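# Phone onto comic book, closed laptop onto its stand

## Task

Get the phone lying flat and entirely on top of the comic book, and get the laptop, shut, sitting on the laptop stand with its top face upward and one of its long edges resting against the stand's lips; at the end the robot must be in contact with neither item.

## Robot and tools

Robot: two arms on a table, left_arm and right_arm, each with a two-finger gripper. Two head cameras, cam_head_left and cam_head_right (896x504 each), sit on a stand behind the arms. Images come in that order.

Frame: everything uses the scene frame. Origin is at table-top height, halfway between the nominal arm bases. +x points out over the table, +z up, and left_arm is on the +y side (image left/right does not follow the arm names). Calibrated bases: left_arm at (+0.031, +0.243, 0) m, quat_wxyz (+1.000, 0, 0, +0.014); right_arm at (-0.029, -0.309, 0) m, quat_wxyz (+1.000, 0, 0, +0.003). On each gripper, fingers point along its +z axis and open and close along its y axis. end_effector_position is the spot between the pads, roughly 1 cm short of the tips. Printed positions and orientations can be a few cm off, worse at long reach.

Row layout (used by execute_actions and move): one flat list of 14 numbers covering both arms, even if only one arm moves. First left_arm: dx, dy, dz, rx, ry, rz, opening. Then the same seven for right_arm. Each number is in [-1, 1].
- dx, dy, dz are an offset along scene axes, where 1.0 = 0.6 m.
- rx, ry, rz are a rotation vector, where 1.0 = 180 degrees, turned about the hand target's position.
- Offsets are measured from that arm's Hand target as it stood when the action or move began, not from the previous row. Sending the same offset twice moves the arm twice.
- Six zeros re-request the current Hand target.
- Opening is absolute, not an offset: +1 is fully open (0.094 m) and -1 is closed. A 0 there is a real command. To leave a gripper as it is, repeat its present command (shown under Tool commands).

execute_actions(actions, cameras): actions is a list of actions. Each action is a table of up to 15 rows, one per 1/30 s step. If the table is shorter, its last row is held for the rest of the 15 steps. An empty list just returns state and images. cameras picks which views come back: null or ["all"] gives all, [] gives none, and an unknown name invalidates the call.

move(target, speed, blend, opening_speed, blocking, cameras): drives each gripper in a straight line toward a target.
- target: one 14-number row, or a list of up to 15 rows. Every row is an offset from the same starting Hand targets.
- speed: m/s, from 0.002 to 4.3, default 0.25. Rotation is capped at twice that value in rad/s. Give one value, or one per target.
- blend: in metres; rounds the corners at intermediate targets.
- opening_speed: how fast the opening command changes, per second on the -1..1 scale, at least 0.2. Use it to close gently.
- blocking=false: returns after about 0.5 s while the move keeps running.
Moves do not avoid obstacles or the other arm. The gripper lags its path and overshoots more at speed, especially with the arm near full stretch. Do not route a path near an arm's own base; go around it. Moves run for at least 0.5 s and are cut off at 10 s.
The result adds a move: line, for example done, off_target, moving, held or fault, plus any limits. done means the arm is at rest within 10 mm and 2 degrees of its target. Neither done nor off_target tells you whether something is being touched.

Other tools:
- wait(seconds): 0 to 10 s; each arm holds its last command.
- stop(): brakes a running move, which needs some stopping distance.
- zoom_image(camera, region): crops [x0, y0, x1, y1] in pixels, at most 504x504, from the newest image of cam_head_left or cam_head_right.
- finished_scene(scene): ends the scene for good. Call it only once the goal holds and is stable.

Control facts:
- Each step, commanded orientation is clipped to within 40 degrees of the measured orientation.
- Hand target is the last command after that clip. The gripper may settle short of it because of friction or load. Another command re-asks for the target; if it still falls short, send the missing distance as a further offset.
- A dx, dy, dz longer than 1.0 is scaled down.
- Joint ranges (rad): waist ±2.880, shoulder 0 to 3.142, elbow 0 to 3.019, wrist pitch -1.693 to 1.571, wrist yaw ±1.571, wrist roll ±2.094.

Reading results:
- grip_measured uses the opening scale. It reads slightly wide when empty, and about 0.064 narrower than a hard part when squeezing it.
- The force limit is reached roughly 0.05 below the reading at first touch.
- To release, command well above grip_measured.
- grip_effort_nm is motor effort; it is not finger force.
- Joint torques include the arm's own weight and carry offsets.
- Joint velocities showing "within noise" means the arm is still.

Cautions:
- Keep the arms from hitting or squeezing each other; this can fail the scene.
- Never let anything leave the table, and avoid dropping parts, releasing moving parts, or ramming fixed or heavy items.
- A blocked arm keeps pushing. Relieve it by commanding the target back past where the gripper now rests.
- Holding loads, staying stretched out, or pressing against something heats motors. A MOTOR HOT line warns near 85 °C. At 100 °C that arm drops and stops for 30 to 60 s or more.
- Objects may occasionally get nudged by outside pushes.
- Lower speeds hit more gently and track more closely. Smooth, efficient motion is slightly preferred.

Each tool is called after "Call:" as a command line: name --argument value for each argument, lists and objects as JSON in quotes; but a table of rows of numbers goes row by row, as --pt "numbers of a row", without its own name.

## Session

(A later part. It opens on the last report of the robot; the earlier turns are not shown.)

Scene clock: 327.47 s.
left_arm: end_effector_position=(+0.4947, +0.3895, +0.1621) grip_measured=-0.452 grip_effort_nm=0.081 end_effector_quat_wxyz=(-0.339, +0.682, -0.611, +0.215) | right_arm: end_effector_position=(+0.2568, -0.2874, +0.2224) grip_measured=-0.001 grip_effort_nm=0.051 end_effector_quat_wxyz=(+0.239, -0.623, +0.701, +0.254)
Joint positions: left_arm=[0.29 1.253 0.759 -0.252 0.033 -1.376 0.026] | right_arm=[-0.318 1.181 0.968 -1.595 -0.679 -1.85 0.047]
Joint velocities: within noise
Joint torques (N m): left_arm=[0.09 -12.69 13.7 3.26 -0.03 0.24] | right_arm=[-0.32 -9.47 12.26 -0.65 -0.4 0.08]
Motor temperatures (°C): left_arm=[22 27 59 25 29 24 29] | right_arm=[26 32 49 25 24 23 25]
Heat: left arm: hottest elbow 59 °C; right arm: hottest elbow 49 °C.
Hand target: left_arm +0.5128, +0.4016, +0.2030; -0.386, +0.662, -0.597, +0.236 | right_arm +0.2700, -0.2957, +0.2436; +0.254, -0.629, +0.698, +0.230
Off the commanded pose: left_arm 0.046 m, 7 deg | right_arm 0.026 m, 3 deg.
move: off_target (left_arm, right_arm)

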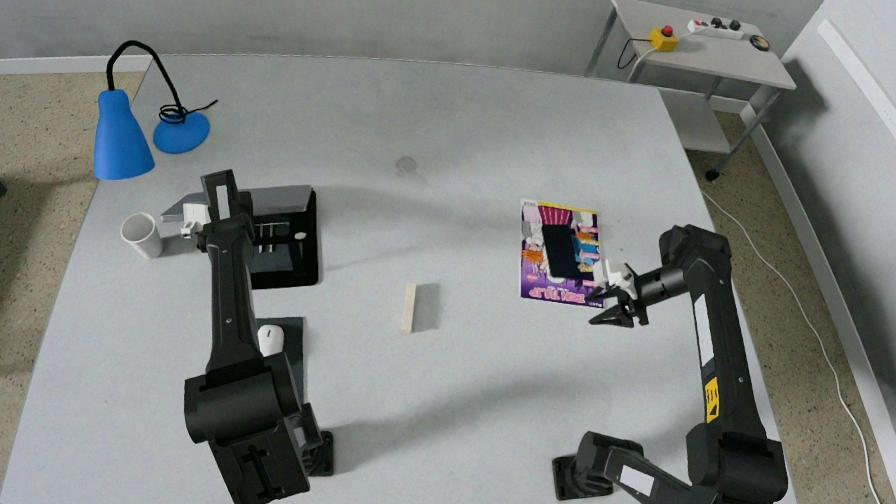

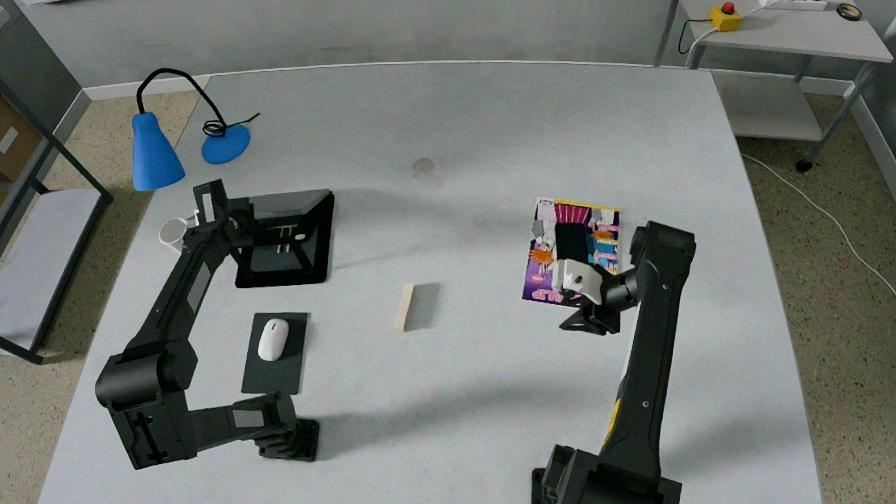

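Call:
move --target '[-0.055,-0.012,0.03,0,0,0,-0.45,0,0,0.0,0,0,0,0]' --speed 0.08

Call:
zoom_image --camera "cam_head_left" --region '[110, 140, 390, 320]'

Call:
zoom_image --camera "cam_head_right" --region '[110, 140, 390, 320]'

Scene clock: 331.90 s.
left_arm: end_effector_position=(+0.4774, +0.3868, +0.2112) grip_measured=-0.451 grip_effort_nm=0.085 end_effector_quat_wxyz=(-0.378, +0.664, -0.600, +0.236) | right_arm: end_effector_position=(+0.2568, -0.2874, +0.2224) grip_measured=-0.001 grip_effort_nm=0.046 end_effector_quat_wxyz=(+0.239, -0.623, +0.701, +0.254)
Joint positions: left_arm=[0.299 1.115 0.74 -0.273 0.041 -1.364 0.026] | right_arm=[-0.318 1.181 0.968 -1.595 -0.679 -1.85 0.047]
Joint velocities: within noise
Joint torques (N m): left_arm=[0.15 -8 12.45 1.36 0.04 0.18] | right_arm=[-0.38 -9.41 12.26 -0.68 -0.39 0.08]
Motor temperatures (°C): left_arm=[22 27 58 25 29 24 28] | right_arm=[26 32 50 25 24 23 25]
Heat: left arm: hottest elbow 58 °C; right arm: hottest elbow 50 °C.
Hand target: left_arm +0.4798, +0.3944, +0.2211; -0.386, +0.662, -0.597, +0.236 | right_arm +0.2700, -0.2957, +0.2436; +0.254, -0.629, +0.698, +0.230
Off the commanded pose: left_arm 0.013 m, 1 deg | right_arm 0.026 m, 3 deg.
move: off_target (left_arm, right_arm)

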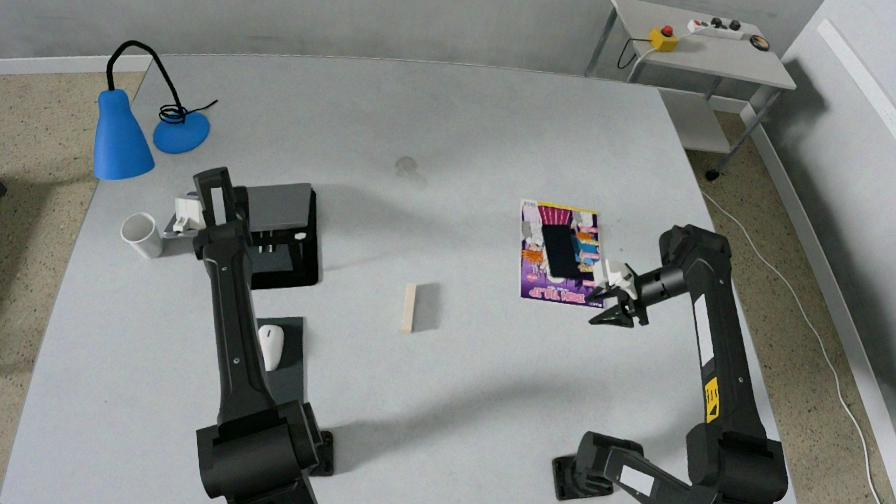

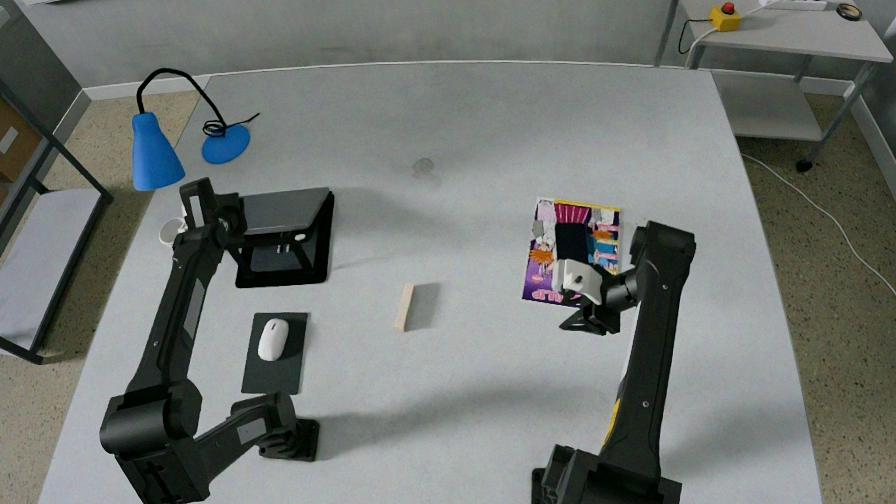

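Scaled by 1.800.

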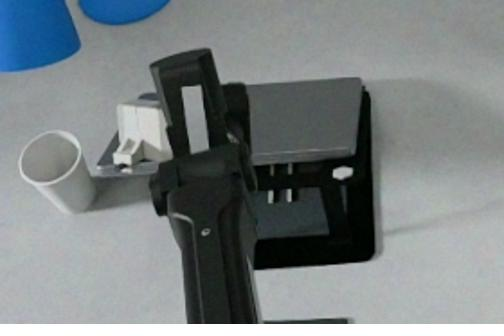

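Scaled by 1.800.

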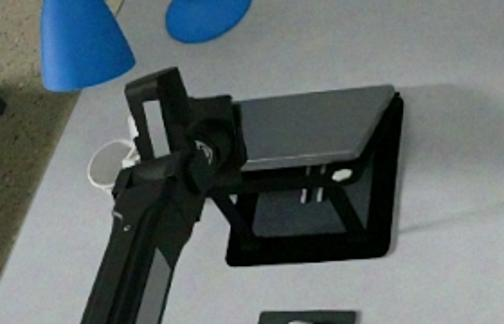

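Call:
move --target '[-0.065,-0.01,-0.01,0,-0.045,0,-0.45,0,0,0.0,0,0,0,0]' --speed 0.08

Call:
zoom_image --camera "cam_head_left" --region '[110, 140, 390, 320]'

Call:
zoom_image --camera "cam_head_right" --region '[110, 140, 390, 320]'

Scene clock: 337.33 s.
left_arm: end_effector_position=(+0.4439, +0.3833, +0.2093) grip_measured=-0.451 grip_effort_nm=0.085 end_effector_quat_wxyz=(-0.416, +0.643, -0.580, +0.277) | right_arm: end_effector_position=(+0.2568, -0.2874, +0.2224) grip_measured=-0.001 grip_effort_nm=0.056 end_effector_quat_wxyz=(+0.239, -0.623, +0.701, +0.254)
Joint positions: left_arm=[0.341 0.992 0.585 -0.12 0.104 -1.364 0.026] | right_arm=[-0.318 1.181 0.968 -1.595 -0.679 -1.85 0.047]
Joint velocities: within noise
Joint torques (N m): left_arm=[0.09 -7.71 9.89 2.47 0.11 -0.02] | right_arm=[-0.32 -9.47 12.27 -0.68 -0.4 0.08]
Motor temperatures (°C): left_arm=[22 27 57 24 29 24 28] | right_arm=[26 32 50 25 24 23 25]
Heat: left arm: hottest elbow 57 °C; right arm: hottest elbow 50 °C.
Hand target: left_arm +0.4407, +0.3884, +0.2150; -0.427, +0.644, -0.568, +0.282 | right_arm +0.2700, -0.2957, +0.2436; +0.254, -0.629, +0.698, +0.230
Off the commanded pose: left_arm 0.008 m, 2 deg | right_arm 0.026 m, 3 deg.
move: off_target (right_arm)

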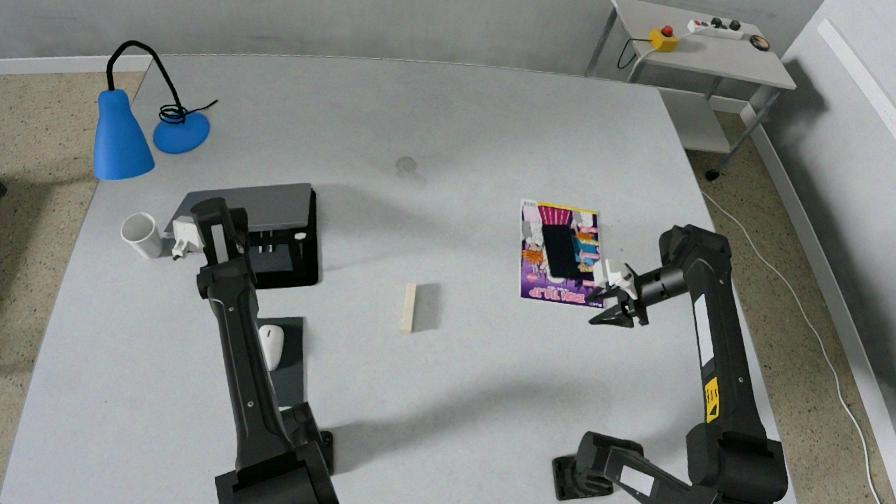

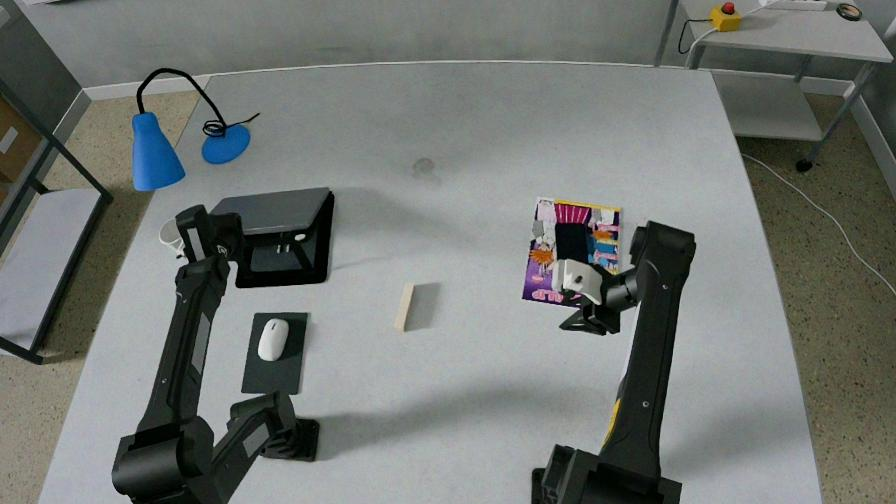

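Scaled by 1.800.

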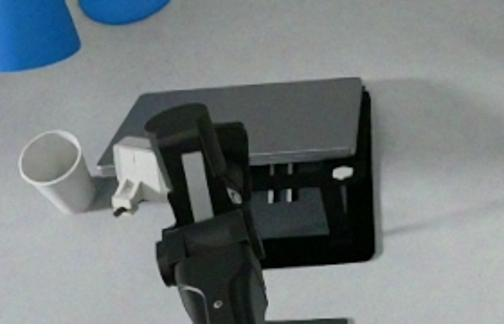

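Scaled by 1.800.

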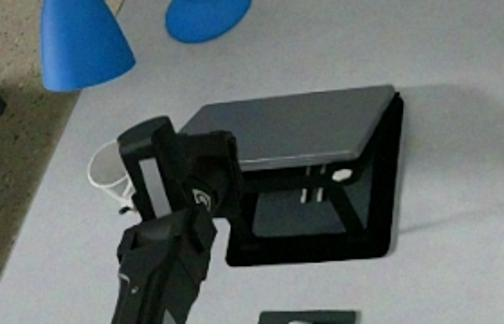

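Call:
move --target '[-0.07,-0.016,0.03,0,0.01,0,-0.45,0,0,0.0,0,0,0,0]' --speed 0.08

Call:
zoom_image --camera "cam_head_left" --region '[110, 140, 390, 320]'

Call:
zoom_image --camera "cam_head_right" --region '[110, 140, 390, 320]'

Scene clock: 344.23 s.
left_arm: end_effector_position=(+0.4045, +0.3754, +0.2357) grip_measured=-0.451 grip_effort_nm=0.085 end_effector_quat_wxyz=(-0.417, +0.647, -0.575, +0.277) | right_arm: end_effector_position=(+0.2568, -0.2874, +0.2224) grip_measured=-0.001 grip_effort_nm=0.051 end_effector_quat_wxyz=(+0.239, -0.623, +0.701, +0.254)
Joint positions: left_arm=[0.365 0.817 0.569 -0.278 0.118 -1.362 0.026] | right_arm=[-0.318 1.181 0.968 -1.595 -0.679 -1.85 0.047]
Joint velocities: within noise
Joint torques (N m): left_arm=[-0.97 -4.84 10.52 1.48 0.12 0.13] | right_arm=[-0.38 -9.52 12.29 -0.66 -0.39 0.08]
Motor temperatures (°C): left_arm=[22 27 55 24 28 24 28] | right_arm=[26 32 50 25 24 23 25]
Heat: left arm: hottest elbow 55 °C; right arm: hottest elbow 50 °C.
Hand target: left_arm +0.3988, +0.3789, +0.2331; -0.418, +0.648, -0.575, +0.272 | right_arm +0.2700, -0.2957, +0.2436; +0.254, -0.629, +0.698, +0.230
Off the commanded pose: left_arm 0.007 m, 1 deg | right_arm 0.026 m, 3 deg.
move: off_target (right_arm)

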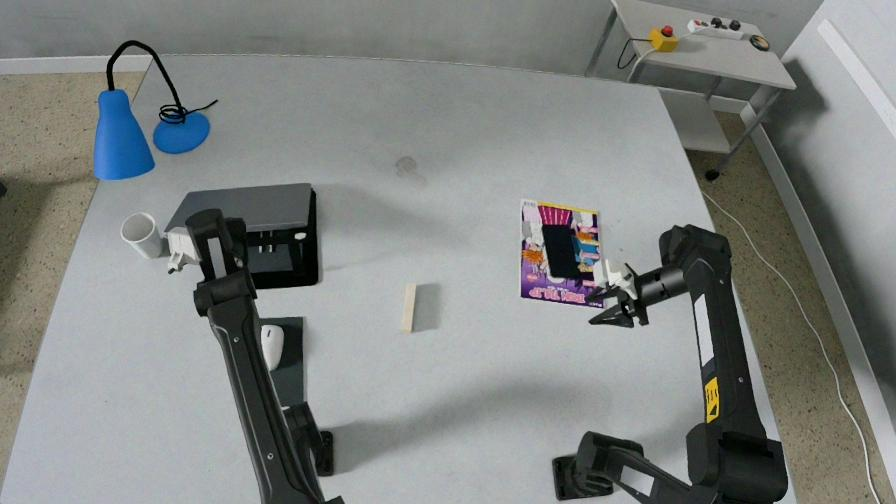

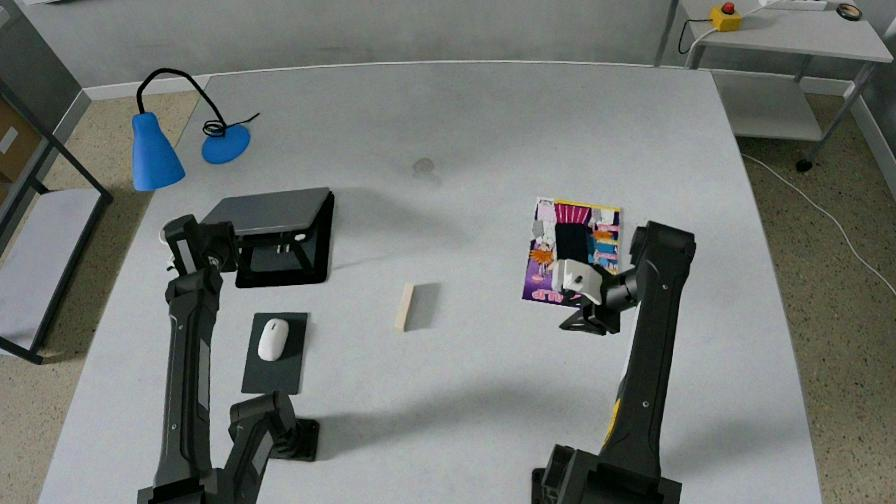

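Scaled by 1.800.

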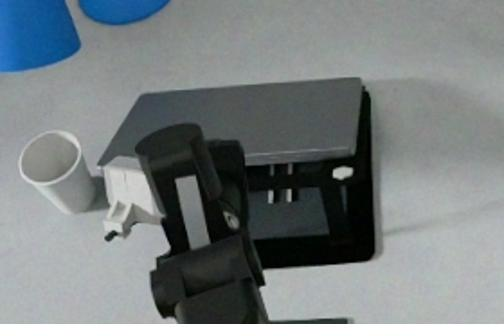

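Scaled by 1.800.

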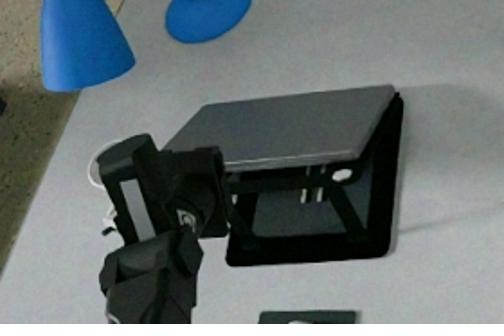

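Call:
move --pt "-0.1 -0.025 0.05 0 0 0 -0.45 0 0 0.0 0 0 0 0" --pt "-0.2 -0.05 0.12 0 0 0 -0.45 0 0 0.0 0 0 0 0" --speed '[0.1,0.2]'

Call:
zoom_image --camera "cam_head_left" --region '[110, 140, 390, 320]'

Call:
zoom_image --camera "cam_head_right" --region '[110, 140, 390, 320]'

Scene clock: 349.83 s.
left_arm: end_effector_position=(+0.2788, +0.3442, +0.2627) grip_measured=-0.451 grip_effort_nm=0.090 end_effector_quat_wxyz=(-0.385, +0.664, -0.583, +0.267) | right_arm: end_effector_position=(+0.2568, -0.2874, +0.2224) grip_measured=-0.001 grip_effort_nm=0.056 end_effector_quat_wxyz=(+0.239, -0.623, +0.701, +0.254)
Joint positions: left_arm=[0.526 0.365 0.561 -0.815 0.255 -1.278 0.026] | right_arm=[-0.318 1.181 0.968 -1.595 -0.679 -1.85 0.047]
Joint velocities: within noise
Joint torques (N m): left_arm=[0.03 -0.56 17.8 1.39 0.15 0.24] | right_arm=[-0.32 -9.52 12.26 -0.64 -0.39 0.07]
Motor temperatures (°C): left_arm=[22 27 53 24 28 24 28] | right_arm=[26 32 51 25 24 23 25]
Heat: left arm: hottest elbow 53 °C; right arm: hottest elbow 51 °C.
Hand target: left_arm +0.2788, +0.3488, +0.3049; -0.418, +0.648, -0.575, +0.272 | right_arm +0.2700, -0.2957, +0.2436; +0.254, -0.629, +0.698, +0.230
Off the commanded pose: left_arm 0.043 m, 4 deg | right_arm 0.026 m, 3 deg.
move: off_target (left_arm, right_arm)

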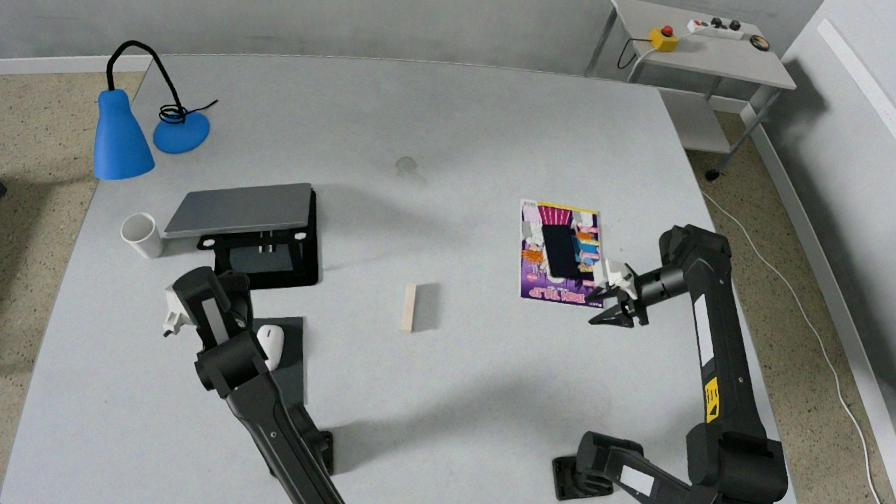

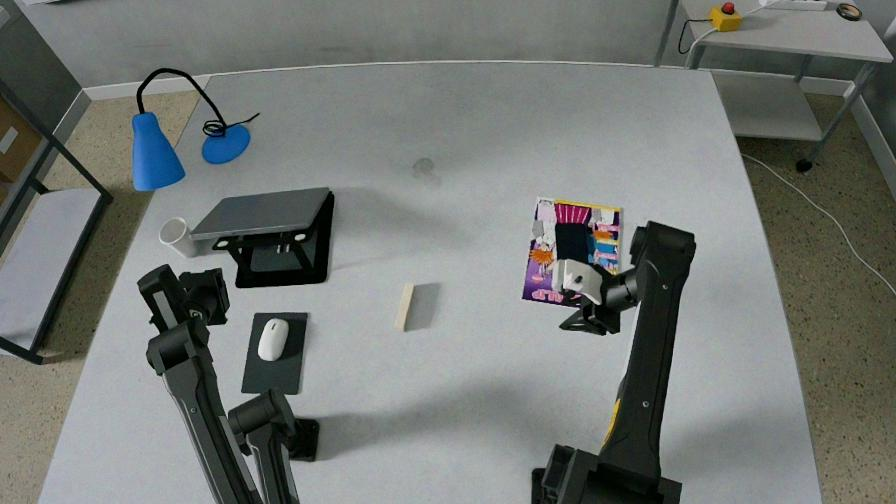

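Scaled by 1.800.

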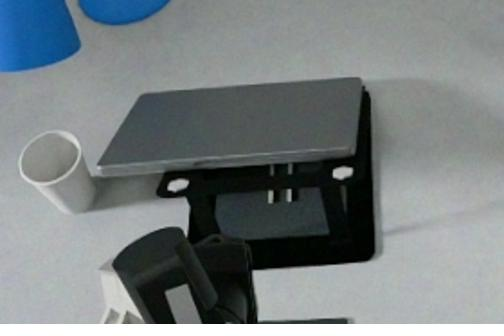

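Scaled by 1.800.

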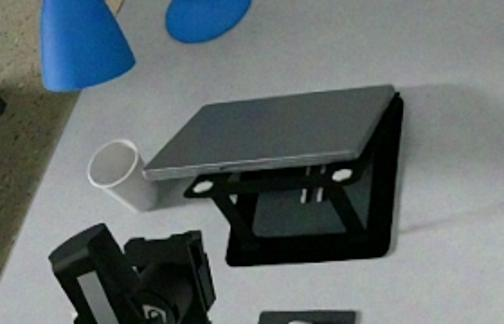

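Call:
zoom_image --camera "cam_head_left" --region '[150, 170, 330, 270]'

Call:
zoom_image --camera "cam_head_right" --region '[180, 175, 360, 275]'

Call:
zoom_image --camera "cam_head_right" --region '[500, 180, 640, 330]'

Scaled by 2.800.

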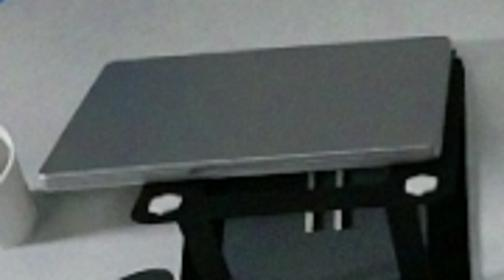

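Scaled by 2.800.

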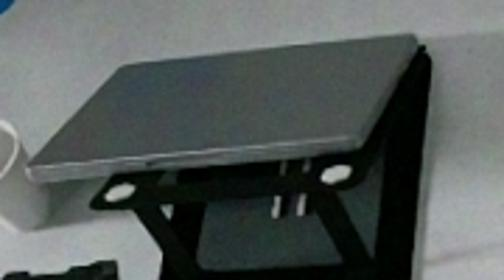

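Scaled by 3.360.

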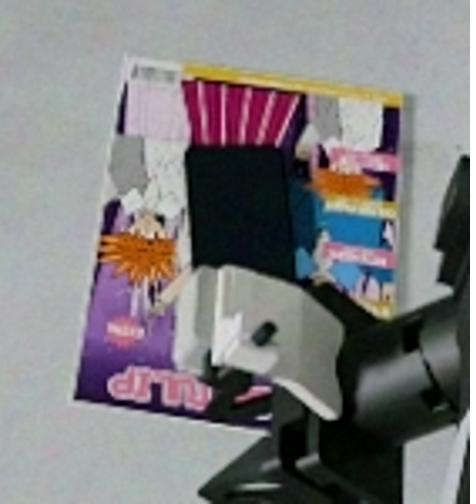

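Call:
wait --seconds 1 --cameras '[]'

Call:
finished_scene --scene 2

Scene clock: 364.40 s.
left_arm: end_effector_position=(+0.2787, +0.3443, +0.2628) grip_measured=-0.451 grip_effort_nm=0.081 end_effector_quat_wxyz=(-0.385, +0.664, -0.583, +0.266) | right_arm: end_effector_position=(+0.2568, -0.2874, +0.2224) grip_measured=-0.001 grip_effort_nm=0.051 end_effector_quat_wxyz=(+0.239, -0.623, +0.701, +0.254)
Joint positions: left_arm=[0.526 0.364 0.561 -0.815 0.255 -1.277 0.026] | right_arm=[-0.318 1.181 0.968 -1.595 -0.679 -1.85 0.047]
Joint velocities: within noise
Joint torques (N m): left_arm=[-0.44 -1.03 17.92 1.39 0.08 0.13] | right_arm=[-0.44 -9.52 12.26 -0.66 -0.4 0.07]
Motor temperatures (°C): left_arm=[22 27 55 24 28 24 28] | right_arm=[26 32 51 25 24 23 25]
Heat: left arm: hottest elbow 55 °C; right arm: hottest elbow 51 °C.
Hand target: left_arm +0.2787, +0.3489, +0.3050; -0.418, +0.648, -0.575, +0.272 | right_arm +0.2700, -0.2957, +0.2436; +0.254, -0.629, +0.698, +0.230
Tool commands: left_gripper/opening=-0.45 right_gripper/opening=+0.0
Off the commanded pose: left_arm 0.043 m, 4 deg | right_arm 0.026 m, 3 deg.
wait: 1.00 s; at rest from the start
No camera images: "cameras" was empty.

The scene is finished: the task was done.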